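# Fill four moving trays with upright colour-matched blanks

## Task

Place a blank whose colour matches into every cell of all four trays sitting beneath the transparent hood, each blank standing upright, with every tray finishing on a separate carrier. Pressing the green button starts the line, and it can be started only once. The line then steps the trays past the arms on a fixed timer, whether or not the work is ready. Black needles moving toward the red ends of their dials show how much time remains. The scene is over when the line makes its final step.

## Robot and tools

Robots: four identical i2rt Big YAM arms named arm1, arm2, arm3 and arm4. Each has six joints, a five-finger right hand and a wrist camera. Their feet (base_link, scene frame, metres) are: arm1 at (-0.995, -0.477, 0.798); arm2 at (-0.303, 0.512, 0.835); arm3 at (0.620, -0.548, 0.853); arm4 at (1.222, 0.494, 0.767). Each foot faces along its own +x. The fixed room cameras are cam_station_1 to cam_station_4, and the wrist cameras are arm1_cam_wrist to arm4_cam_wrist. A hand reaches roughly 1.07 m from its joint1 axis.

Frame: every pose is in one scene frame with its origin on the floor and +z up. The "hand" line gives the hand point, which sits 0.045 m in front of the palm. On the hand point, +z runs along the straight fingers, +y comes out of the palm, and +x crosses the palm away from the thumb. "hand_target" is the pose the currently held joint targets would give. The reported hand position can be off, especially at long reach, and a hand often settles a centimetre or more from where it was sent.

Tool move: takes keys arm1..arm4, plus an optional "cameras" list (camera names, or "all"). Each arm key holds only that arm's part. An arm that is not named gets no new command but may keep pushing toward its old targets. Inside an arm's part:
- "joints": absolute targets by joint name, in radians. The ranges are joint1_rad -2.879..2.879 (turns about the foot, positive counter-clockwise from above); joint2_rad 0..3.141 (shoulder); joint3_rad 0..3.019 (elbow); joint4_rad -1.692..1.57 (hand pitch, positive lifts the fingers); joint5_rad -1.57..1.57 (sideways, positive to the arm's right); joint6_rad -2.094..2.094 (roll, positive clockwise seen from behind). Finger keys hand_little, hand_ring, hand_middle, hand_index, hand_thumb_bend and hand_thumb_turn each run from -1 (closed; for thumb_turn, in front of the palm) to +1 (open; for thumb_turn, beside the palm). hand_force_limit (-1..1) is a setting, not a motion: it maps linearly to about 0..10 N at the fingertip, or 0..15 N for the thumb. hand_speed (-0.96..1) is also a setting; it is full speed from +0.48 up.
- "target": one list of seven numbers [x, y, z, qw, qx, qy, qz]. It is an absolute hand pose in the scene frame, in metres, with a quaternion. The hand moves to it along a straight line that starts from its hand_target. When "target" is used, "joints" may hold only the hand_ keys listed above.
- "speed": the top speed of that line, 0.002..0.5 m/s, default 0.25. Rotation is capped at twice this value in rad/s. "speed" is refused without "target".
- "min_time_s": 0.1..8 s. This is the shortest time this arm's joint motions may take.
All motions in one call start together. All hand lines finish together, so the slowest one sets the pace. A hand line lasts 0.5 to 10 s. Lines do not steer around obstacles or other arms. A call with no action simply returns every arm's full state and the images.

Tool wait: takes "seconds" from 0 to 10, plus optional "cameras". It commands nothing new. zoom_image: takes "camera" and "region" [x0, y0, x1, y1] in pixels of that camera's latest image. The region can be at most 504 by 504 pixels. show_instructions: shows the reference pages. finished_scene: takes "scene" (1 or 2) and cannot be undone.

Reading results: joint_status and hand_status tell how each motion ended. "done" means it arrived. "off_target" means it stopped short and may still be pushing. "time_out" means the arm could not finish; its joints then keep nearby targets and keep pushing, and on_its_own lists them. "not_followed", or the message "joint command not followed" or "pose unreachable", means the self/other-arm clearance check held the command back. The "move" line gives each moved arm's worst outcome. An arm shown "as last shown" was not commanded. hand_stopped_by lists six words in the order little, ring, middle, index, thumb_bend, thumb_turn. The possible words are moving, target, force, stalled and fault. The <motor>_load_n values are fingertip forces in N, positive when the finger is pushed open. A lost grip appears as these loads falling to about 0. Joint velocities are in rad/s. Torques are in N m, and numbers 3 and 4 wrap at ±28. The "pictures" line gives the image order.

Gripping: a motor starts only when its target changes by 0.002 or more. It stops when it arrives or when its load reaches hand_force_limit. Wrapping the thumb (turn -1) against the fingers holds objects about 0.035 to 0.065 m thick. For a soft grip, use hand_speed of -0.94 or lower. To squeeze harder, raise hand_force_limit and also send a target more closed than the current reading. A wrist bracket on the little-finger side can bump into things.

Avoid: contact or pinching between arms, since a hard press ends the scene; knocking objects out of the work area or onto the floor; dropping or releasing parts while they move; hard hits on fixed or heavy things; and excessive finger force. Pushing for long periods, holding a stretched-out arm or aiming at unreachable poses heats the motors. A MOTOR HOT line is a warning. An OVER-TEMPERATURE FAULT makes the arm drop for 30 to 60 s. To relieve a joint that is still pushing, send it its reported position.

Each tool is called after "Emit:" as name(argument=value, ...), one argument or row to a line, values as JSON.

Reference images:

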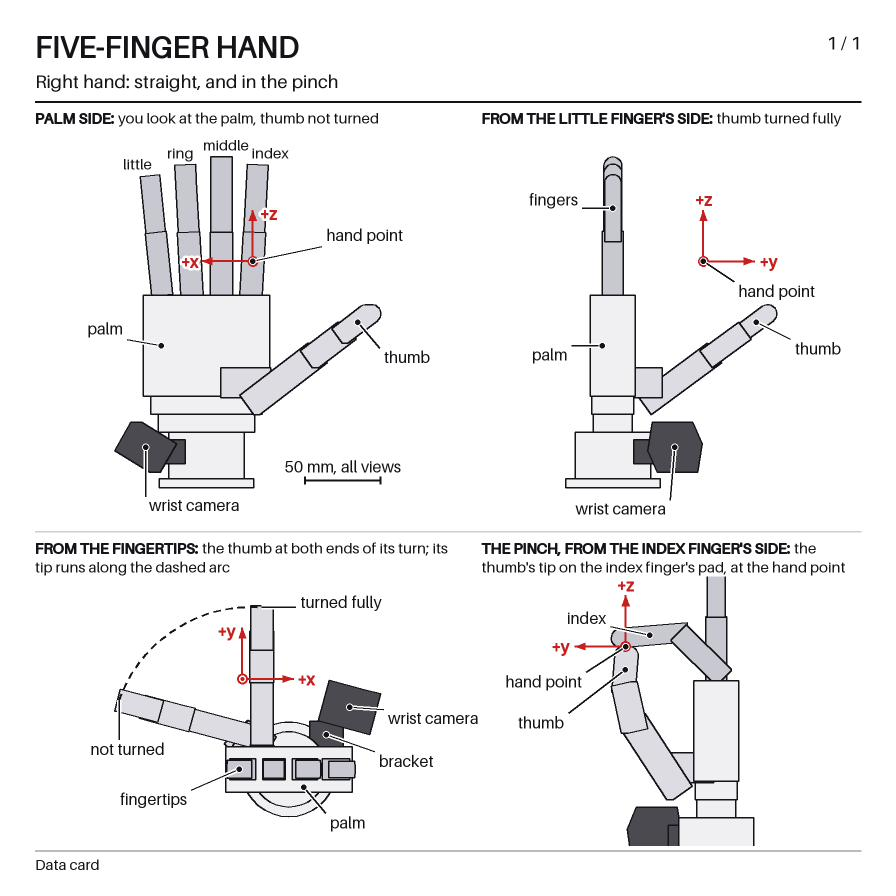

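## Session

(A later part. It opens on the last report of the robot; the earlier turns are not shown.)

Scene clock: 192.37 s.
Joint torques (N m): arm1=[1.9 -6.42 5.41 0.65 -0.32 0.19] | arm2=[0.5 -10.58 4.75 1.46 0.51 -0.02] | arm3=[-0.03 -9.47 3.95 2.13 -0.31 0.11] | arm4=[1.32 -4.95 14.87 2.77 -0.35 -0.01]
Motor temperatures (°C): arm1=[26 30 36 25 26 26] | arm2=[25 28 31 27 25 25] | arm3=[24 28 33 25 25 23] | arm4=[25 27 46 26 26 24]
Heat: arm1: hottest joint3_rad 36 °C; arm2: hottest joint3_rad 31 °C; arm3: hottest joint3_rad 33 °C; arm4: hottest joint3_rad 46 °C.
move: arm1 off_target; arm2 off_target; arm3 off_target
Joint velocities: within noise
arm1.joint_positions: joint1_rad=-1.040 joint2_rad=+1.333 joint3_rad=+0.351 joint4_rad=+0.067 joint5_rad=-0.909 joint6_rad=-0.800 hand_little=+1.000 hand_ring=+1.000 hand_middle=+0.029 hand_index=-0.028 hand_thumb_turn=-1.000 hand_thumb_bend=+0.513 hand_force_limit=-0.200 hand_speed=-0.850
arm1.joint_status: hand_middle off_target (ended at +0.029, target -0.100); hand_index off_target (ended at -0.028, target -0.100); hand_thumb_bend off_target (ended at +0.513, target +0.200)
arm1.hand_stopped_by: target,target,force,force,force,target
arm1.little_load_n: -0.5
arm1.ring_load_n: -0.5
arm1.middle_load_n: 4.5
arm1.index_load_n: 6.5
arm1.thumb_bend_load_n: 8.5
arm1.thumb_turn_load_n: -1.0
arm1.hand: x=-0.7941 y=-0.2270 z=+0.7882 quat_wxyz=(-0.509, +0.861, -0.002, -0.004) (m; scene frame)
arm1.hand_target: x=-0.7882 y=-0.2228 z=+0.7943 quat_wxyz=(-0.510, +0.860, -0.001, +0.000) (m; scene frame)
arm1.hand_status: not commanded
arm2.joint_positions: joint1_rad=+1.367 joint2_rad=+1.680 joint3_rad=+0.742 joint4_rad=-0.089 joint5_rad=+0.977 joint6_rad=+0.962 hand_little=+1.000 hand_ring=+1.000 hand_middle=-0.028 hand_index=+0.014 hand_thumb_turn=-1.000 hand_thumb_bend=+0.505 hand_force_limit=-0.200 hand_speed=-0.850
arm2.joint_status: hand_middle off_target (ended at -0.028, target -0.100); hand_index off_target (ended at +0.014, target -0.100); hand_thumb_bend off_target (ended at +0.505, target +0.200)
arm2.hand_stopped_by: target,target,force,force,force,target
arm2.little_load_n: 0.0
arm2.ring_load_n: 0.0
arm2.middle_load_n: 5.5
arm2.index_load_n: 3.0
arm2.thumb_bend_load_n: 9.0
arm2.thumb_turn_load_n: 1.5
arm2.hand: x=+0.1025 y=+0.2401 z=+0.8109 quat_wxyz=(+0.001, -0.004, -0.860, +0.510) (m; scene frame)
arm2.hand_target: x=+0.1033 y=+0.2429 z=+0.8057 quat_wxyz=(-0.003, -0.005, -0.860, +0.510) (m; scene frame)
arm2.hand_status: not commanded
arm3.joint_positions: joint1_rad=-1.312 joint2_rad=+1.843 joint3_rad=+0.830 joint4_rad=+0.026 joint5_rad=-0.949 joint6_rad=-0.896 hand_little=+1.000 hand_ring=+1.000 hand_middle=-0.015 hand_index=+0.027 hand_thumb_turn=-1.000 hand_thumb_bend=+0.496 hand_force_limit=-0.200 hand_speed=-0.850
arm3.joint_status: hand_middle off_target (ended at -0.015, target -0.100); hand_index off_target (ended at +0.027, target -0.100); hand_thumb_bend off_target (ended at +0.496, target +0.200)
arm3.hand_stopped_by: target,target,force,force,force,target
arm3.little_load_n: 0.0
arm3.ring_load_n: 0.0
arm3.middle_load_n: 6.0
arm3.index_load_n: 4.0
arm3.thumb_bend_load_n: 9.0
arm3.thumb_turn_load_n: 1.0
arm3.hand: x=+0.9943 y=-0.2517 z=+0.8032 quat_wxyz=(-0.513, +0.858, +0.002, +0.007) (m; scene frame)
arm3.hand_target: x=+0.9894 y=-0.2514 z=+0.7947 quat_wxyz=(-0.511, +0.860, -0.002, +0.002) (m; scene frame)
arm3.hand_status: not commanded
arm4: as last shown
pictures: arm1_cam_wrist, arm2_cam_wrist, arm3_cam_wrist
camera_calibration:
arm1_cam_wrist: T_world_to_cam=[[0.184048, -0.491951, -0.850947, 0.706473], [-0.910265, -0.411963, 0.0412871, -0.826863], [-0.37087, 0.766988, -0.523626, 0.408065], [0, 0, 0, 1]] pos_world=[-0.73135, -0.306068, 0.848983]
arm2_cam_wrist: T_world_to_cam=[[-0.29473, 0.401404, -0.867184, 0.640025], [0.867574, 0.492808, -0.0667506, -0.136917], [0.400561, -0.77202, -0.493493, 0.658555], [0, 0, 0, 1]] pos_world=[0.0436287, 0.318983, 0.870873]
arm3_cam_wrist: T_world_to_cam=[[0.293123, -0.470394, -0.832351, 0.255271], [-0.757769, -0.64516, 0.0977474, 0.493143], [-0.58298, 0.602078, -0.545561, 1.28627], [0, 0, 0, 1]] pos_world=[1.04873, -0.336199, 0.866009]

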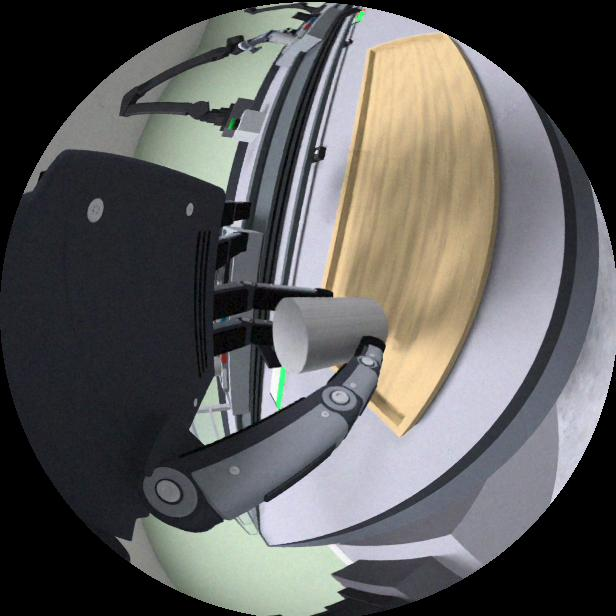

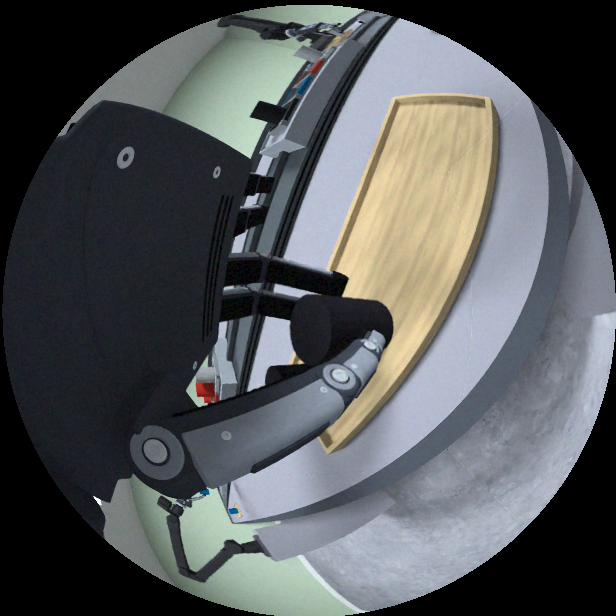

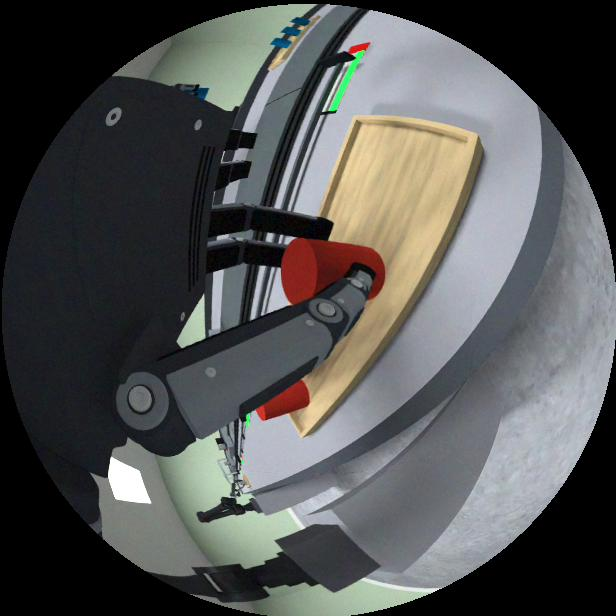

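Emit:
move(
  arm1={"target": [-0.788, -0.222, 0.93, 0.5, -0.866, 0, 0], "speed": 0.15},
  arm2={"target": [0.10, 0.235, 0.945, 0, 0, -0.866, 0.5], "speed": 0.15},
  arm3={"target": [0.985, -0.245, 0.935, 0.5, -0.866, 0, 0], "speed": 0.15},
)

Emit:
move(
  arm1={"target": [-0.89, -0.10, 0.965, 0.5, -0.866, 0, 0], "speed": 0.18},
  arm2={"target": [0.0, 0.11, 0.975, 0, 0, -0.866, 0.5], "speed": 0.2},
  arm3={"target": [0.80, -0.16, 0.965, 0.5, -0.866, 0, 0], "speed": 0.2},
)

Emit:
move(
  arm1={"target": [-0.99, -0.03, 0.98, 0.5, -0.866, 0, 0], "speed": 0.15},
  arm2={"target": [-0.105, 0.02, 0.985, 0, 0, -0.866, 0.5], "speed": 0.2},
  arm3={"target": [0.60, -0.08, 0.975, 0.5, -0.866, 0, 0], "speed": 0.2},
)

Emit:
move(
  arm3={"target": [0.44, -0.03, 0.985, 0.5, -0.866, 0, 0], "speed": 0.15},
  cameras=["arm1_cam_wrist", "arm2_cam_wrist", "arm3_cam_wrist", "arm4_cam_wrist", "cam_station_4"],
)

Scene clock: 195.03 s.
Joint torques (N m): arm1=[1.61 -5.19 10.11 0.55 -0.43 0.01] | arm2=[-0.67 -10.4 12.6 0.1 0.39 -0.11] | arm3=[0.5 -9.99 9.72 0.79 -0.35 0.17] | arm4=[0.79 -4.01 15.05 2.71 -0.4 0.04]
Motor temperatures (°C): arm1=[26 30 36 25 26 26] | arm2=[25 28 31 27 25 25] | arm3=[24 28 33 25 25 23] | arm4=[25 27 46 26 26 24]
Heat: arm1: hottest joint3_rad 36 °C; arm2: hottest joint3_rad 31 °C; arm3: hottest joint3_rad 33 °C; arm4: hottest joint3_rad 46 °C.
move: arm1 off_target; arm2 off_target; arm3 off_target
Joint velocities: within noise
arm1.joint_positions: joint1_rad=-1.017 joint2_rad=+0.984 joint3_rad=+0.538 joint4_rad=-0.519 joint5_rad=-0.879 joint6_rad=-0.783 hand_little=+1.000 hand_ring=+1.000 hand_middle=+0.029 hand_index=-0.028 hand_thumb_turn=-1.000 hand_thumb_bend=+0.513 hand_force_limit=-0.200 hand_speed=-0.850
arm1.joint_status: not commanded
arm1.hand_stopped_by: target,target,force,force,force,target
arm1.little_load_n: 0.0
arm1.ring_load_n: 0.0
arm1.middle_load_n: 4.0
arm1.index_load_n: 6.0
arm1.thumb_bend_load_n: 9.0
arm1.thumb_turn_load_n: -1.0
arm1.hand: x=-0.8026 y=-0.2291 z=+0.9038 quat_wxyz=(-0.490, +0.871, -0.015, -0.024) (m; scene frame)
arm1.hand_target: x=-0.7875 y=-0.2218 z=+0.9280 quat_wxyz=(-0.500, +0.866, +0.000, +0.000) (m; scene frame)
arm1.hand_status: off_target (0.031 m and 3.5 deg from the pose sent, 0.142 m and 1.3 deg at the start)
arm2.joint_positions: joint1_rad=+1.364 joint2_rad=+1.401 joint3_rad=+0.822 joint4_rad=-0.485 joint5_rad=+0.945 joint6_rad=+0.920 hand_little=+1.000 hand_ring=+1.000 hand_middle=-0.028 hand_index=+0.014 hand_thumb_turn=-1.000 hand_thumb_bend=+0.505 hand_force_limit=-0.200 hand_speed=-0.850
arm2.joint_status: not commanded
arm2.hand_stopped_by: target,target,force,force,force,target
arm2.little_load_n: 0.0
arm2.ring_load_n: 0.0
arm2.middle_load_n: 5.5
arm2.index_load_n: 2.5
arm2.thumb_bend_load_n: 9.5
arm2.thumb_turn_load_n: 1.5
arm2.hand: x=+0.0856 y=+0.2504 z=+0.9174 quat_wxyz=(+0.019, +0.026, -0.869, +0.493) (m; scene frame)
arm2.hand_target: x=+0.1034 y=+0.2408 z=+0.9436 quat_wxyz=(-0.001, +0.011, -0.866, +0.500) (m; scene frame)
arm2.hand_status: off_target (0.035 m and 3.8 deg from the pose sent, 0.134 m and 1.4 deg at the start)
arm3.joint_positions: joint1_rad=-1.298 joint2_rad=+1.561 joint3_rad=+0.877 joint4_rad=-0.364 joint5_rad=-0.918 joint6_rad=-0.904 hand_little=+1.000 hand_ring=+1.000 hand_middle=-0.015 hand_index=+0.027 hand_thumb_turn=-1.000 hand_thumb_bend=+0.496 hand_force_limit=-0.200 hand_speed=-0.850
arm3.joint_status: not commanded
arm3.hand_stopped_by: target,target,force,force,force,target
arm3.little_load_n: 0.0
arm3.ring_load_n: 0.0
arm3.middle_load_n: 5.5
arm3.index_load_n: 3.5
arm3.thumb_bend_load_n: 9.5
arm3.thumb_turn_load_n: 1.5
arm3.hand: x=+0.9734 y=-0.2594 z=+0.9114 quat_wxyz=(-0.493, +0.870, -0.008, -0.010) (m; scene frame)
arm3.hand_target: x=+0.9885 y=-0.2480 z=+0.9344 quat_wxyz=(-0.500, +0.866, +0.002, +0.005) (m; scene frame)
arm3.hand_status: off_target (0.030 m and 1.7 deg from the pose sent, 0.132 m and 1.9 deg at the start)
arm4.joint_positions: joint1_rad=-0.239 joint2_rad=+0.877 joint3_rad=+0.627 joint4_rad=-0.382 joint5_rad=-0.116 joint6_rad=-0.065 hand_little=+1.000 hand_ring=+1.000 hand_middle=+0.029 hand_index=+0.013 hand_thumb_turn=-1.000 hand_thumb_bend=+0.505 hand_force_limit=-0.200 hand_speed=-0.850
arm4.joint_status: not commanded
arm4.hand_stopped_by: target,target,force,force,force,target
arm4.little_load_n: 0.0
arm4.ring_load_n: 0.0
arm4.middle_load_n: 4.5
arm4.index_load_n: 4.5
arm4.thumb_bend_load_n: 7.5
arm4.thumb_turn_load_n: 0.5
arm4.hand: x=+1.2188 y=+0.1121 z=+0.9315 quat_wxyz=(-0.007, -0.005, -0.891, +0.454) (m; scene frame)
arm4.hand_target: x=+1.2127 y=+0.0842 z=+0.9799 quat_wxyz=(+0.001, +0.002, -0.866, +0.500) (m; scene frame)
arm4.hand_status: not commanded
pictures: none

Scene clock: 197.07 s.
Joint torques (N m): arm1=[1.85 -3.19 11.02 2.48 -0.08 0.24] | arm2=[-0.26 -10.7 8.39 2.36 0.12 -0.22] | arm3=[0.09 -7.06 6.64 2.99 -0.11 0.25] | arm4=[0.97 -4.95 14.98 2.84 -0.37 0]
Motor temperatures (°C): arm1=[26 30 37 25 26 26] | arm2=[25 28 31 27 25 25] | arm3=[24 28 33 25 25 24] | arm4=[25 27 46 26 26 24]
Heat: arm1: hottest joint3_rad 37 °C; arm2: hottest joint3_rad 31 °C; arm3: hottest joint3_rad 33 °C; arm4: hottest joint3_rad 46 °C.
move: arm1 off_target; arm2 off_target; arm3 off_target
Joint velocities: within noise
arm1.joint_positions: joint1_rad=-0.416 joint2_rad=+0.916 joint3_rad=+0.561 joint4_rad=-0.317 joint5_rad=-0.425 joint6_rad=-0.306 hand_little=+1.000 hand_ring=+1.000 hand_middle=+0.029 hand_index=-0.028 hand_thumb_turn=-1.000 hand_thumb_bend=+0.513 hand_force_limit=-0.200 hand_speed=-0.850
arm1.joint_status: not commanded
arm1.hand_stopped_by: target,target,force,force,force,target
arm1.little_load_n: 0.0
arm1.ring_load_n: 0.0
arm1.middle_load_n: 4.0
arm1.index_load_n: 6.0
arm1.thumb_bend_load_n: 9.0
arm1.thumb_turn_load_n: -1.0
arm1.hand: x=-0.9008 y=-0.1236 z=+0.9331 quat_wxyz=(-0.468, +0.884, +0.002, -0.012) (m; scene frame)
arm1.hand_target: x=-0.8911 y=-0.1019 z=+0.9638 quat_wxyz=(-0.497, +0.868, +0.006, +0.002) (m; scene frame)
arm1.hand_status: off_target (0.041 m and 4.4 deg from the pose sent, 0.168 m and 3.5 deg at the start)
arm2.joint_positions: joint1_rad=+0.916 joint2_rad=+1.301 joint3_rad=+0.815 joint4_rad=-0.254 joint5_rad=+0.660 joint6_rad=+0.499 hand_little=+1.000 hand_ring=+1.000 hand_middle=-0.028 hand_index=+0.014 hand_thumb_turn=-1.000 hand_thumb_bend=+0.505 hand_force_limit=-0.200 hand_speed=-0.850
arm2.joint_status: not commanded
arm2.hand_stopped_by: target,target,force,force,force,target
arm2.little_load_n: 0.0
arm2.ring_load_n: 0.0
arm2.middle_load_n: 5.5
arm2.index_load_n: 2.5
arm2.thumb_bend_load_n: 9.5
arm2.thumb_turn_load_n: 1.5
arm2.hand: x=-0.0061 y=+0.1112 z=+0.9596 quat_wxyz=(+0.016, -0.001, -0.876, +0.482) (m; scene frame)
arm2.hand_target: x=-0.0028 y=+0.1067 z=+0.9731 quat_wxyz=(+0.002, -0.006, -0.868, +0.497) (m; scene frame)
arm2.hand_status: off_target (0.017 m and 2.9 deg from the pose sent, 0.174 m and 3.8 deg at the start)
arm3.joint_positions: joint1_rad=-0.804 joint2_rad=+1.234 joint3_rad=+0.647 joint4_rad=-0.124 joint5_rad=-0.585 joint6_rad=-0.433 hand_little=+1.000 hand_ring=+1.000 hand_middle=-0.015 hand_index=+0.027 hand_thumb_turn=-1.000 hand_thumb_bend=+0.496 hand_force_limit=-0.200 hand_speed=-0.850
arm3.joint_status: not commanded
arm3.hand_stopped_by: target,target,force,force,force,target
arm3.little_load_n: 0.0
arm3.ring_load_n: -0.5
arm3.middle_load_n: 5.5
arm3.index_load_n: 3.5
arm3.thumb_bend_load_n: 9.5
arm3.thumb_turn_load_n: 1.5
arm3.hand: x=+0.7996 y=-0.1627 z=+0.9539 quat_wxyz=(-0.484, +0.875, +0.007, -0.005) (m; scene frame)
arm3.hand_target: x=+0.7984 y=-0.1578 z=+0.9640 quat_wxyz=(-0.497, +0.868, +0.007, +0.000) (m; scene frame)
arm3.hand_status: off_target (0.011 m and 2.4 deg from the pose sent, 0.207 m and 1.7 deg at the start)
arm4: as last shown
arm4.middle_load_n: 4.0
pictures: none

Scene clock: 199.00 s.
Joint torques (N m): arm1=[1.85 -4.42 11.18 2.65 0.11 0.22] | arm2=[-0.44 -8.64 10.66 2.67 -0.05 -0.21] | arm3=[-0.09 -4.66 9.69 3.34 0.15 0.27] | arm4=[1.03 -5.25 15.17 2.74 -0.32 -0.01]
Motor temperatures (°C): arm1=[26 30 37 25 26 26] | arm2=[25 28 31 27 25 25] | arm3=[24 28 33 25 25 24] | arm4=[25 27 46 26 26 24]
Heat: arm1: hottest joint3_rad 37 °C; arm2: hottest joint3_rad 31 °C; arm3: hottest joint3_rad 33 °C; arm4: hottest joint3_rad 46 °C.
move: arm1 off_target; arm2 off_target; arm3 off_target
Joint velocities: within noise
arm1.joint_positions: joint1_rad=-0.018 joint2_rad=+1.016 joint3_rad=+0.644 joint4_rad=-0.240 joint5_rad=-0.083 joint6_rad=-0.081 hand_little=+1.000 hand_ring=+1.000 hand_middle=+0.029 hand_index=-0.028 hand_thumb_turn=-1.000 hand_thumb_bend=+0.513 hand_force_limit=-0.200 hand_speed=-0.850
arm1.joint_status: not commanded
arm1.hand_stopped_by: target,target,force,force,force,target
arm1.little_load_n: -0.5
arm1.ring_load_n: 0.0
arm1.middle_load_n: 4.0
arm1.index_load_n: 6.0
arm1.thumb_bend_load_n: 9.5
arm1.thumb_turn_load_n: -0.5
arm1.hand: x=-0.9900 y=-0.0583 z=+0.9462 quat_wxyz=(-0.465, +0.885, +0.005, +0.002) (m; scene frame)
arm1.hand_target: x=-0.9896 y=-0.0330 z=+0.9800 quat_wxyz=(-0.500, +0.866, +0.003, +0.003) (m; scene frame)
arm1.hand_status: off_target (0.044 m and 4.6 deg from the pose sent, 0.138 m and 4.4 deg at the start)
arm2.joint_positions: joint1_rad=+0.566 joint2_rad=+1.289 joint3_rad=+0.808 joint4_rad=-0.136 joint5_rad=+0.364 joint6_rad=+0.256 hand_little=+1.000 hand_ring=+1.000 hand_middle=-0.028 hand_index=+0.014 hand_thumb_turn=-1.000 hand_thumb_bend=+0.505 hand_force_limit=-0.200 hand_speed=-0.850
arm2.joint_status: not commanded
arm2.hand_stopped_by: target,target,force,force,force,target
arm2.little_load_n: -0.5
arm2.ring_load_n: 0.0
arm2.middle_load_n: 5.5
arm2.index_load_n: 2.5
arm2.thumb_bend_load_n: 9.5
arm2.thumb_turn_load_n: 2.0
arm2.hand: x=-0.1086 y=+0.0353 z=+0.9693 quat_wxyz=(+0.005, +0.000, -0.878, +0.479) (m; scene frame)
arm2.hand_target: x=-0.1040 y=+0.0216 z=+0.9854 quat_wxyz=(-0.003, -0.002, -0.867, +0.499) (m; scene frame)
arm2.hand_status: off_target (0.022 m and 2.9 deg from the pose sent, 0.137 m and 2.9 deg at the start)
arm3.joint_positions: joint1_rad=-0.155 joint2_rad=+1.180 joint3_rad=+0.595 joint4_rad=-0.015 joint5_rad=-0.035 joint6_rad=-0.046 hand_little=+1.000 hand_ring=+1.000 hand_middle=-0.015 hand_index=+0.027 hand_thumb_turn=-1.000 hand_thumb_bend=+0.496 hand_force_limit=-0.200 hand_speed=-0.850
arm3.joint_status: not commanded
arm3.hand_stopped_by: target,target,force,force,force,target
arm3.little_load_n: 0.0
arm3.ring_load_n: 0.0
arm3.middle_load_n: 5.5
arm3.index_load_n: 4.0
arm3.thumb_bend_load_n: 9.5
arm3.thumb_turn_load_n: 1.0
arm3.hand: x=+0.6056 y=-0.1037 z=+0.9523 quat_wxyz=(-0.473, +0.881, +0.010, +0.010) (m; scene frame)
arm3.hand_target: x=+0.6026 y=-0.0835 z=+0.9742 quat_wxyz=(-0.498, +0.867, +0.003, +0.005) (m; scene frame)
arm3.hand_status: off_target (0.033 m and 3.9 deg from the pose sent, 0.217 m and 2.4 deg at the start)
arm4: as last shown
pictures: none

Scene clock: 200.87 s.
Joint torques (N m): arm1=[1.85 -4.42 11.22 2.63 0.11 0.22] | arm2=[-0.38 -8.64 10.66 2.67 -0.06 -0.19] | arm3=[-0.32 -7 11.38 1.81 0.35 0.25] | arm4=[1.14 -4.37 15.15 2.77 -0.32 -0.05]
Motor temperatures (°C): arm1=[26 30 37 25 26 26] | arm2=[25 28 31 27 25 25] | arm3=[24 28 33 25 25 24] | arm4=[25 27 46 26 26 24]
Heat: arm1: hottest joint3_rad 37 °C; arm2: hottest joint3_rad 31 °C; arm3: hottest joint3_rad 33 °C; arm4: hottest joint3_rad 46 °C.
move: arm3 off_target
Joint velocities: within noise
arm1, arm2, arm4: as last shown
arm1.little_load_n: 0.0
arm1.ring_load_n: -0.5
arm1.middle_load_n: 4.5
arm1.thumb_bend_load_n: 9.0
arm2.joint_positions: joint1_rad=+0.566 joint2_rad=+1.289 joint3_rad=+0.808 joint4_rad=-0.136 joint5_rad=+0.362 joint6_rad=+0.256 hand_little=+1.000 hand_ring=+1.000 hand_middle=-0.028 hand_index=+0.014 hand_thumb_turn=-1.000 hand_thumb_bend=+0.505 hand_force_limit=-0.200 hand_speed=-0.850
arm2.little_load_n: 0.0
arm2.hand: x=-0.1083 y=+0.0354 z=+0.9693 quat_wxyz=(+0.004, +0.000, -0.878, +0.479) (m; scene frame)
arm2.hand_target: x=-0.1037 y=+0.0217 z=+0.9854 quat_wxyz=(-0.004, -0.002, -0.867, +0.499) (m; scene frame)
arm3.joint_positions: joint1_rad=+0.255 joint2_rad=+1.377 joint3_rad=+0.779 joint4_rad=-0.015 joint5_rad=+0.298 joint6_rad=+0.170 hand_little=+1.000 hand_ring=+1.000 hand_middle=-0.015 hand_index=+0.027 hand_thumb_turn=-1.000 hand_thumb_bend=+0.496 hand_force_limit=-0.200 hand_speed=-0.850
arm3.joint_status: not commanded
arm3.hand_stopped_by: target,target,force,force,force,target
arm3.little_load_n: 0.0
arm3.ring_load_n: 0.0
arm3.middle_load_n: 5.0
arm3.index_load_n: 4.0
arm3.thumb_bend_load_n: 9.5
arm3.thumb_turn_load_n: 1.5
arm3.hand: x=+0.4512 y=-0.0545 z=+0.9579 quat_wxyz=(-0.480, +0.877, +0.018, +0.011) (m; scene frame)
arm3.hand_target: x=+0.4394 y=-0.0331 z=+0.9847 quat_wxyz=(-0.500, +0.866, +0.006, -0.002) (m; scene frame)
arm3.hand_status: off_target (0.038 m and 3.5 deg from the pose sent, 0.184 m and 3.9 deg at the start)
pictures: arm1_cam_wrist, arm2_cam_wrist, arm3_cam_wrist, arm4_cam_wrist, cam_station_4
camera_calibration:
arm1_cam_wrist: T_world_to_cam=[[0.202386, -0.573566, -0.793764, 0.919225], [-0.908469, -0.412623, 0.0665251, -0.964386], [-0.365682, 0.707646, -0.604577, 0.366992], [0, 0, 0, 1]] pos_world=[-0.927951, -0.130392, 1.01568]
arm2_cam_wrist: T_world_to_cam=[[-0.305089, 0.462025, -0.832738, 0.760783], [0.865035, 0.500161, -0.0394183, 0.13047], [0.398291, -0.732374, -0.552262, 0.718401], [0, 0, 0, 1]] pos_world=[-0.166888, 0.109381, 1.03542]
arm3_cam_wrist: T_world_to_cam=[[0.323848, -0.523381, -0.78816, 0.576874], [-0.744275, -0.655238, 0.129297, 0.156711], [-0.584104, 0.544735, -0.601736, 0.986482], [0, 0, 0, 1]] pos_world=[0.506025, -0.132764, 1.02801]
arm4_cam_wrist: T_world_to_cam=[[-0.255884, 0.53608, -0.804451, 1.00361], [0.865324, 0.498004, 0.0566188, -1.15008], [0.430972, -0.681624, -0.591314, 0.21556], [0, 0, 0, 1]] pos_world=[1.1591, 0.181659, 0.999936]

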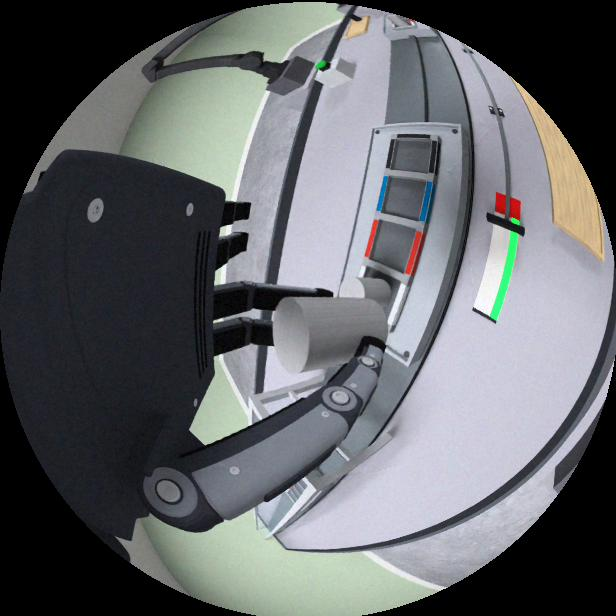

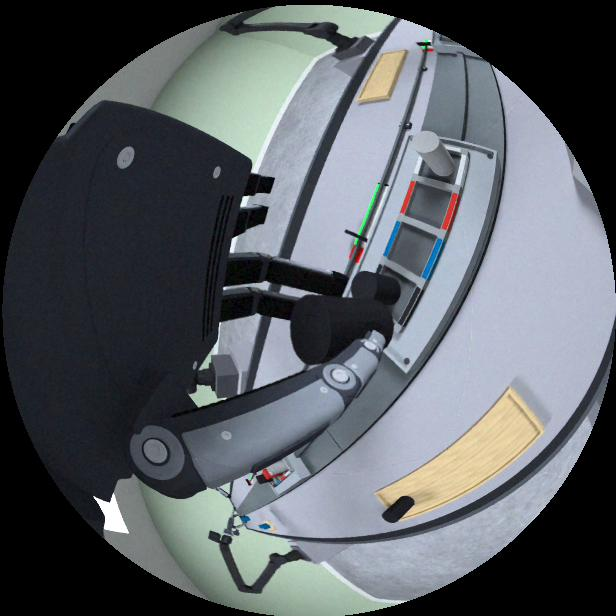

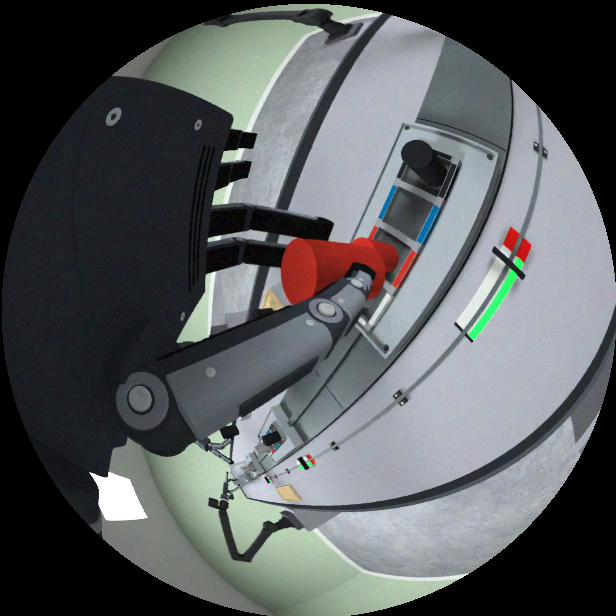

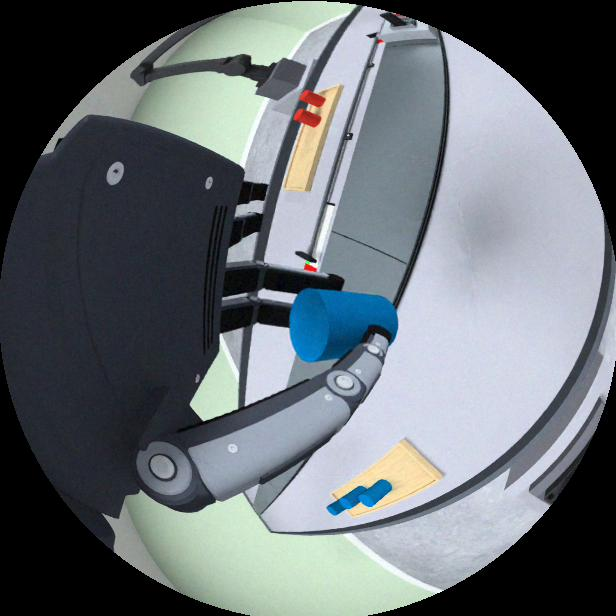

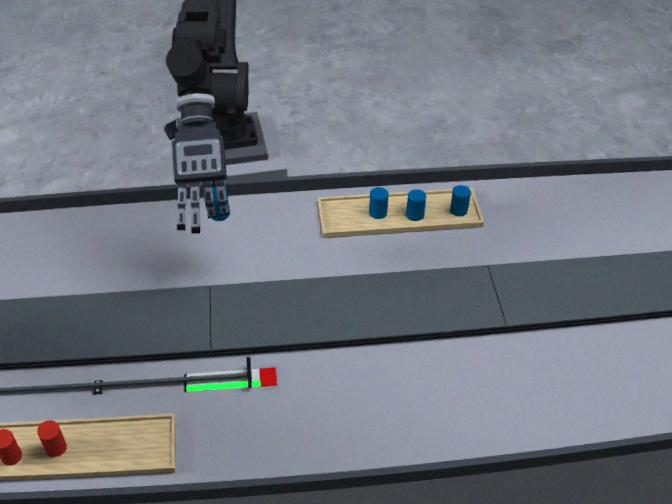

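Emit:
move(
  arm4={"target": [1.235, 0.035, 0.985, 0, 0, -0.866, 0.5], "speed": 0.15},
)

Emit:
wait(
  seconds=9.5,
  cameras=[],
)

Emit:
wait(
  seconds=2.8,
  cameras=["cam_station_1", "cam_station_2", "cam_station_3", "cam_station_4"],
)

Scene clock: 202.70 s.
Joint torques (N m): arm1=[1.85 -4.37 11.23 2.65 0.11 0.22] | arm2=[-0.44 -8.64 10.67 2.67 -0.06 -0.19] | arm3=[-0.32 -7 11.36 1.81 0.35 0.25] | arm4=[2.08 -6.65 15.06 2.82 0.02 0.31]
Motor temperatures (°C): arm1=[26 30 37 26 26 26] | arm2=[25 28 31 27 25 25] | arm3=[24 28 34 25 25 24] | arm4=[25 27 46 26 26 24]
Heat: arm1: hottest joint3_rad 37 °C; arm2: hottest joint3_rad 31 °C; arm3: hottest joint3_rad 34 °C; arm4: hottest joint3_rad 46 °C.
move: arm4 off_target
Joint velocities: within noise
arm1, arm2, arm3: as last shown
arm1.middle_load_n: 4.0
arm2.thumb_bend_load_n: 9.0
arm2.thumb_turn_load_n: 1.5
arm3.joint_positions: joint1_rad=+0.255 joint2_rad=+1.377 joint3_rad=+0.779 joint4_rad=-0.015 joint5_rad=+0.300 joint6_rad=+0.170 hand_little=+1.000 hand_ring=+1.000 hand_middle=-0.015 hand_index=+0.027 hand_thumb_turn=-1.000 hand_thumb_bend=+0.496 hand_force_limit=-0.200 hand_speed=-0.850
arm3.middle_load_n: 5.5
arm3.thumb_turn_load_n: 1.0
arm3.hand: x=+0.4515 y=-0.0544 z=+0.9579 quat_wxyz=(-0.481, +0.877, +0.018, +0.011) (m; scene frame)
arm3.hand_target: x=+0.4398 y=-0.0332 z=+0.9844 quat_wxyz=(-0.500, +0.866, +0.006, -0.001) (m; scene frame)
arm4.joint_positions: joint1_rad=-0.169 joint2_rad=+1.008 joint3_rad=+0.713 joint4_rad=-0.334 joint5_rad=-0.047 joint6_rad=-0.048 hand_little=+1.000 hand_ring=+1.000 hand_middle=+0.029 hand_index=+0.013 hand_thumb_turn=-1.000 hand_thumb_bend=+0.505 hand_force_limit=-0.200 hand_speed=-0.850
arm4.joint_status: not commanded
arm4.hand_stopped_by: target,target,force,force,force,target
arm4.little_load_n: 0.0
arm4.ring_load_n: 0.0
arm4.middle_load_n: 4.5
arm4.index_load_n: 4.5
arm4.thumb_bend_load_n: 7.5
arm4.thumb_turn_load_n: 0.5
arm4.hand: x=+1.2307 y=+0.0699 z=+0.9362 quat_wxyz=(+0.004, +0.003, -0.891, +0.454) (m; scene frame)
arm4.hand_target: x=+1.2317 y=+0.0399 z=+0.9845 quat_wxyz=(+0.003, -0.002, -0.866, +0.500) (m; scene frame)
arm4.hand_status: off_target (0.060 m and 6.0 deg from the pose sent, 0.095 m and 6.0 deg at the start)
pictures: none

Scene clock: 212.20 s.
Joint torques (N m): arm1=[1.85 -4.42 11.22 2.63 0.11 0.23] | arm2=[-0.38 -8.7 10.67 2.67 -0.05 -0.2] | arm3=[-0.32 -7 11.37 1.81 0.35 0.25] | arm4=[1.9 -6.01 14.72 2.56 0.02 0.3]
Motor temperatures (°C): arm1=[26 30 39 26 26 26] | arm2=[25 28 31 27 25 25] | arm3=[24 28 34 25 25 24] | arm4=[25 27 46 26 26 24]
Heat: arm1: hottest joint3_rad 39 °C; arm2: hottest joint3_rad 31 °C; arm3: hottest joint3_rad 34 °C; arm4: hottest joint3_rad 46 °C.
Joint velocities: within noise
arm1.joint_positions: joint1_rad=-0.018 joint2_rad=+1.016 joint3_rad=+0.644 joint4_rad=-0.240 joint5_rad=-0.083 joint6_rad=-0.081 hand_little=+1.000 hand_ring=+1.000 hand_middle=+0.029 hand_index=-0.028 hand_thumb_turn=-1.000 hand_thumb_bend=+0.513 hand_force_limit=-0.200 hand_speed=-0.850
arm1.joint_status: not commanded
arm1.hand_stopped_by: target,target,force,force,force,target
arm1.little_load_n: 0.0
arm1.ring_load_n: 0.0
arm1.middle_load_n: 4.5
arm1.index_load_n: 5.5
arm1.thumb_bend_load_n: 9.0
arm1.thumb_turn_load_n: -1.0
arm1.hand: x=-0.9900 y=-0.0583 z=+0.9462 quat_wxyz=(-0.465, +0.885, +0.005, +0.002) (m; scene frame)
arm1.hand_target: x=-0.9896 y=-0.0330 z=+0.9800 quat_wxyz=(-0.500, +0.866, +0.003, +0.003) (m; scene frame)
arm1.hand_status: not commanded
arm2.joint_positions: joint1_rad=+0.566 joint2_rad=+1.289 joint3_rad=+0.808 joint4_rad=-0.136 joint5_rad=+0.362 joint6_rad=+0.256 hand_little=+1.000 hand_ring=+1.000 hand_middle=-0.028 hand_index=+0.014 hand_thumb_turn=-1.000 hand_thumb_bend=+0.505 hand_force_limit=-0.200 hand_speed=-0.850
arm2.joint_status: not commanded
arm2.hand_stopped_by: target,target,force,force,force,target
arm2.little_load_n: 0.0
arm2.ring_load_n: 0.0
arm2.middle_load_n: 5.5
arm2.index_load_n: 2.5
arm2.thumb_bend_load_n: 9.5
arm2.thumb_turn_load_n: 1.5
arm2.hand: x=-0.1083 y=+0.0354 z=+0.9693 quat_wxyz=(+0.004, +0.000, -0.878, +0.479) (m; scene frame)
arm2.hand_target: x=-0.1037 y=+0.0217 z=+0.9854 quat_wxyz=(-0.004, -0.002, -0.867, +0.499) (m; scene frame)
arm2.hand_status: not commanded
arm3.joint_positions: joint1_rad=+0.255 joint2_rad=+1.377 joint3_rad=+0.779 joint4_rad=-0.015 joint5_rad=+0.300 joint6_rad=+0.170 hand_little=+1.000 hand_ring=+1.000 hand_middle=-0.015 hand_index=+0.027 hand_thumb_turn=-1.000 hand_thumb_bend=+0.496 hand_force_limit=-0.200 hand_speed=-0.850
arm3.joint_status: not commanded
arm3.hand_stopped_by: target,target,force,force,force,target
arm3.little_load_n: 0.0
arm3.ring_load_n: 0.0
arm3.middle_load_n: 5.5
arm3.index_load_n: 4.0
arm3.thumb_bend_load_n: 9.5
arm3.thumb_turn_load_n: 1.0
arm3.hand: x=+0.4515 y=-0.0544 z=+0.9579 quat_wxyz=(-0.481, +0.877, +0.018, +0.011) (m; scene frame)
arm3.hand_target: x=+0.4398 y=-0.0332 z=+0.9844 quat_wxyz=(-0.500, +0.866, +0.006, -0.001) (m; scene frame)
arm3.hand_status: not commanded
arm4.joint_positions: joint1_rad=-0.169 joint2_rad=+1.008 joint3_rad=+0.713 joint4_rad=-0.334 joint5_rad=-0.047 joint6_rad=-0.048 hand_little=+1.000 hand_ring=+1.000 hand_middle=+0.029 hand_index=+0.013 hand_thumb_turn=-1.000 hand_thumb_bend=+0.505 hand_force_limit=-0.200 hand_speed=-0.850
arm4.joint_status: not commanded
arm4.hand_stopped_by: target,target,force,force,force,target
arm4.little_load_n: 0.0
arm4.ring_load_n: 0.0
arm4.middle_load_n: 4.0
arm4.index_load_n: 4.5
arm4.thumb_bend_load_n: 7.5
arm4.thumb_turn_load_n: 0.5
arm4.hand: x=+1.2307 y=+0.0699 z=+0.9362 quat_wxyz=(+0.004, +0.003, -0.891, +0.454) (m; scene frame)
arm4.hand_target: x=+1.2317 y=+0.0401 z=+0.9844 quat_wxyz=(+0.003, -0.002, -0.866, +0.499) (m; scene frame)
arm4.hand_status: off_target (0.060 m and 6.0 deg from the pose sent, 0.095 m and 6.0 deg at the start)
wait: 9.50 s; at rest by 0.27 s
pictures: none
No camera images: "cameras" was empty.

Scene clock: 215.00 s.
Joint torques (N m): arm1=[1.85 -4.37 11.21 2.63 0.11 0.22] | arm2=[-0.38 -8.64 10.66 2.67 -0.05 -0.19] | arm3=[-0.32 -7.06 11.36 1.81 0.35 0.25] | arm4=[2.49 -5.95 14.94 2.66 0.03 0.3]
Motor temperatures (°C): arm1=[26 30 39 26 26 26] | arm2=[25 28 31 27 25 25] | arm3=[24 28 35 25 25 24] | arm4=[25 27 46 26 26 24]
Heat: arm1: hottest joint3_rad 39 °C; arm2: hottest joint3_rad 31 °C; arm3: hottest joint3_rad 35 °C; arm4: hottest joint3_rad 46 °C.
Joint velocities: within noise
arm1.joint_positions: joint1_rad=-0.018 joint2_rad=+1.016 joint3_rad=+0.644 joint4_rad=-0.240 joint5_rad=-0.083 joint6_rad=-0.081 hand_little=+1.000 hand_ring=+1.000 hand_middle=+0.029 hand_index=-0.028 hand_thumb_turn=-1.000 hand_thumb_bend=+0.513 hand_force_limit=-0.200 hand_speed=-0.850
arm1.joint_status: not commanded
arm1.hand_stopped_by: target,target,force,force,force,target
arm1.little_load_n: 0.0
arm1.ring_load_n: 0.0
arm1.middle_load_n: 4.0
arm1.index_load_n: 6.0
arm1.thumb_bend_load_n: 9.5
arm1.thumb_turn_load_n: -0.5
arm1.hand: x=-0.9900 y=-0.0583 z=+0.9462 quat_wxyz=(-0.465, +0.885, +0.005, +0.002) (m; scene frame)
arm1.hand_target: x=-0.9896 y=-0.0330 z=+0.9800 quat_wxyz=(-0.500, +0.866, +0.003, +0.003) (m; scene frame)
arm1.hand_status: not commanded
arm2.joint_positions: joint1_rad=+0.566 joint2_rad=+1.289 joint3_rad=+0.808 joint4_rad=-0.136 joint5_rad=+0.362 joint6_rad=+0.256 hand_little=+1.000 hand_ring=+1.000 hand_middle=-0.028 hand_index=+0.014 hand_thumb_turn=-1.000 hand_thumb_bend=+0.505 hand_force_limit=-0.200 hand_speed=-0.850
arm2.joint_status: not commanded
arm2.hand_stopped_by: target,target,force,force,force,target
arm2.little_load_n: 0.0
arm2.ring_load_n: 0.0
arm2.middle_load_n: 5.5
arm2.index_load_n: 2.0
arm2.thumb_bend_load_n: 9.0
arm2.thumb_turn_load_n: 1.5
arm2.hand: x=-0.1083 y=+0.0354 z=+0.9693 quat_wxyz=(+0.004, +0.000, -0.878, +0.479) (m; scene frame)
arm2.hand_target: x=-0.1037 y=+0.0217 z=+0.9854 quat_wxyz=(-0.004, -0.002, -0.867, +0.499) (m; scene frame)
arm2.hand_status: not commanded
arm3.joint_positions: joint1_rad=+0.255 joint2_rad=+1.377 joint3_rad=+0.779 joint4_rad=-0.015 joint5_rad=+0.300 joint6_rad=+0.170 hand_little=+1.000 hand_ring=+1.000 hand_middle=-0.015 hand_index=+0.027 hand_thumb_turn=-1.000 hand_thumb_bend=+0.496 hand_force_limit=-0.200 hand_speed=-0.850
arm3.joint_status: not commanded
arm3.hand_stopped_by: target,target,force,force,force,target
arm3.little_load_n: 0.0
arm3.ring_load_n: 0.0
arm3.middle_load_n: 5.5
arm3.index_load_n: 4.0
arm3.thumb_bend_load_n: 9.5
arm3.thumb_turn_load_n: 1.0
arm3.hand: x=+0.4515 y=-0.0544 z=+0.9579 quat_wxyz=(-0.481, +0.877, +0.018, +0.011) (m; scene frame)
arm3.hand_target: x=+0.4398 y=-0.0332 z=+0.9844 quat_wxyz=(-0.500, +0.866, +0.006, -0.001) (m; scene frame)
arm3.hand_status: not commanded
arm4.joint_positions: joint1_rad=-0.169 joint2_rad=+1.008 joint3_rad=+0.713 joint4_rad=-0.334 joint5_rad=-0.047 joint6_rad=-0.048 hand_little=+1.000 hand_ring=+1.000 hand_middle=+0.029 hand_index=+0.013 hand_thumb_turn=-1.000 hand_thumb_bend=+0.505 hand_force_limit=-0.200 hand_speed=-0.850
arm4.joint_status: not commanded
arm4.hand_stopped_by: target,target,force,force,force,target
arm4.little_load_n: 0.0
arm4.ring_load_n: 0.0
arm4.middle_load_n: 4.5
arm4.index_load_n: 4.5
arm4.thumb_bend_load_n: 7.5
arm4.thumb_turn_load_n: 0.5
arm4.hand: x=+1.2307 y=+0.0699 z=+0.9362 quat_wxyz=(+0.004, +0.003, -0.891, +0.454) (m; scene frame)
arm4.hand_target: x=+1.2317 y=+0.0401 z=+0.9844 quat_wxyz=(+0.003, -0.002, -0.866, +0.499) (m; scene frame)
arm4.hand_status: off_target (0.060 m and 6.0 deg from the pose sent, 0.095 m and 6.0 deg at the start)
wait: 2.80 s; at rest by 0.27 s
pictures: cam_station_1, cam_station_2, cam_station_3, cam_station_4

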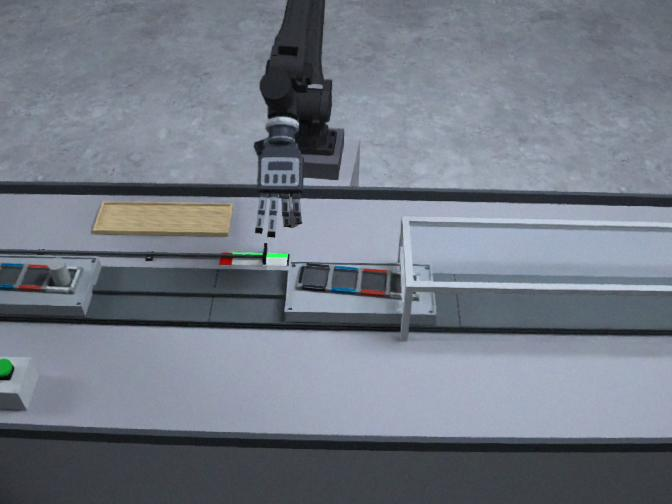

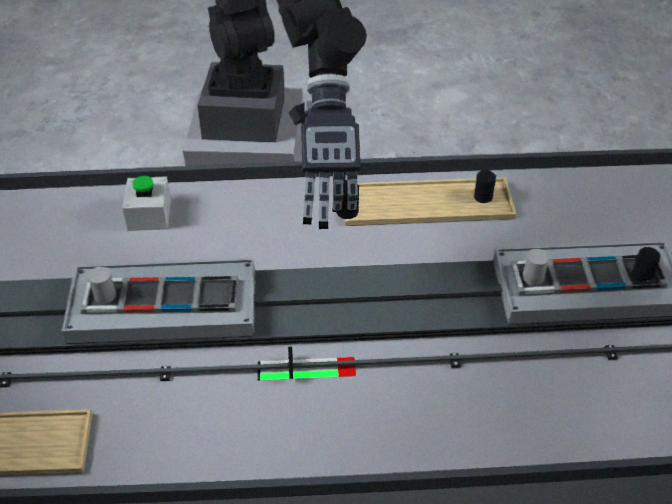

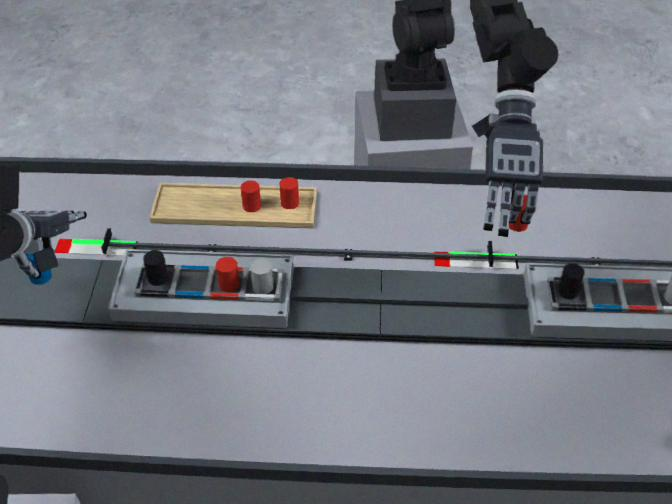

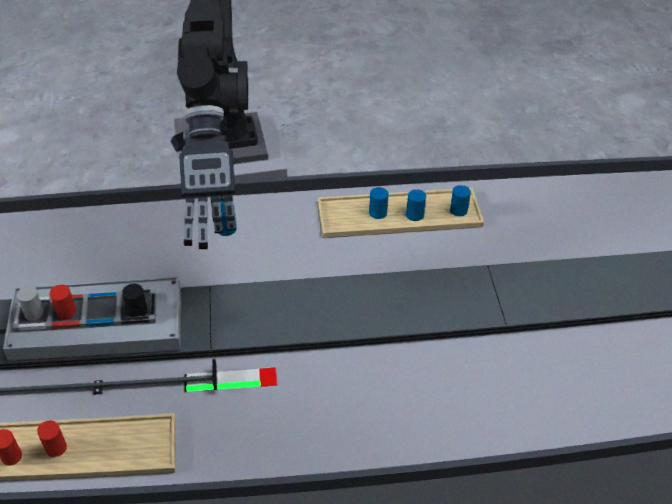

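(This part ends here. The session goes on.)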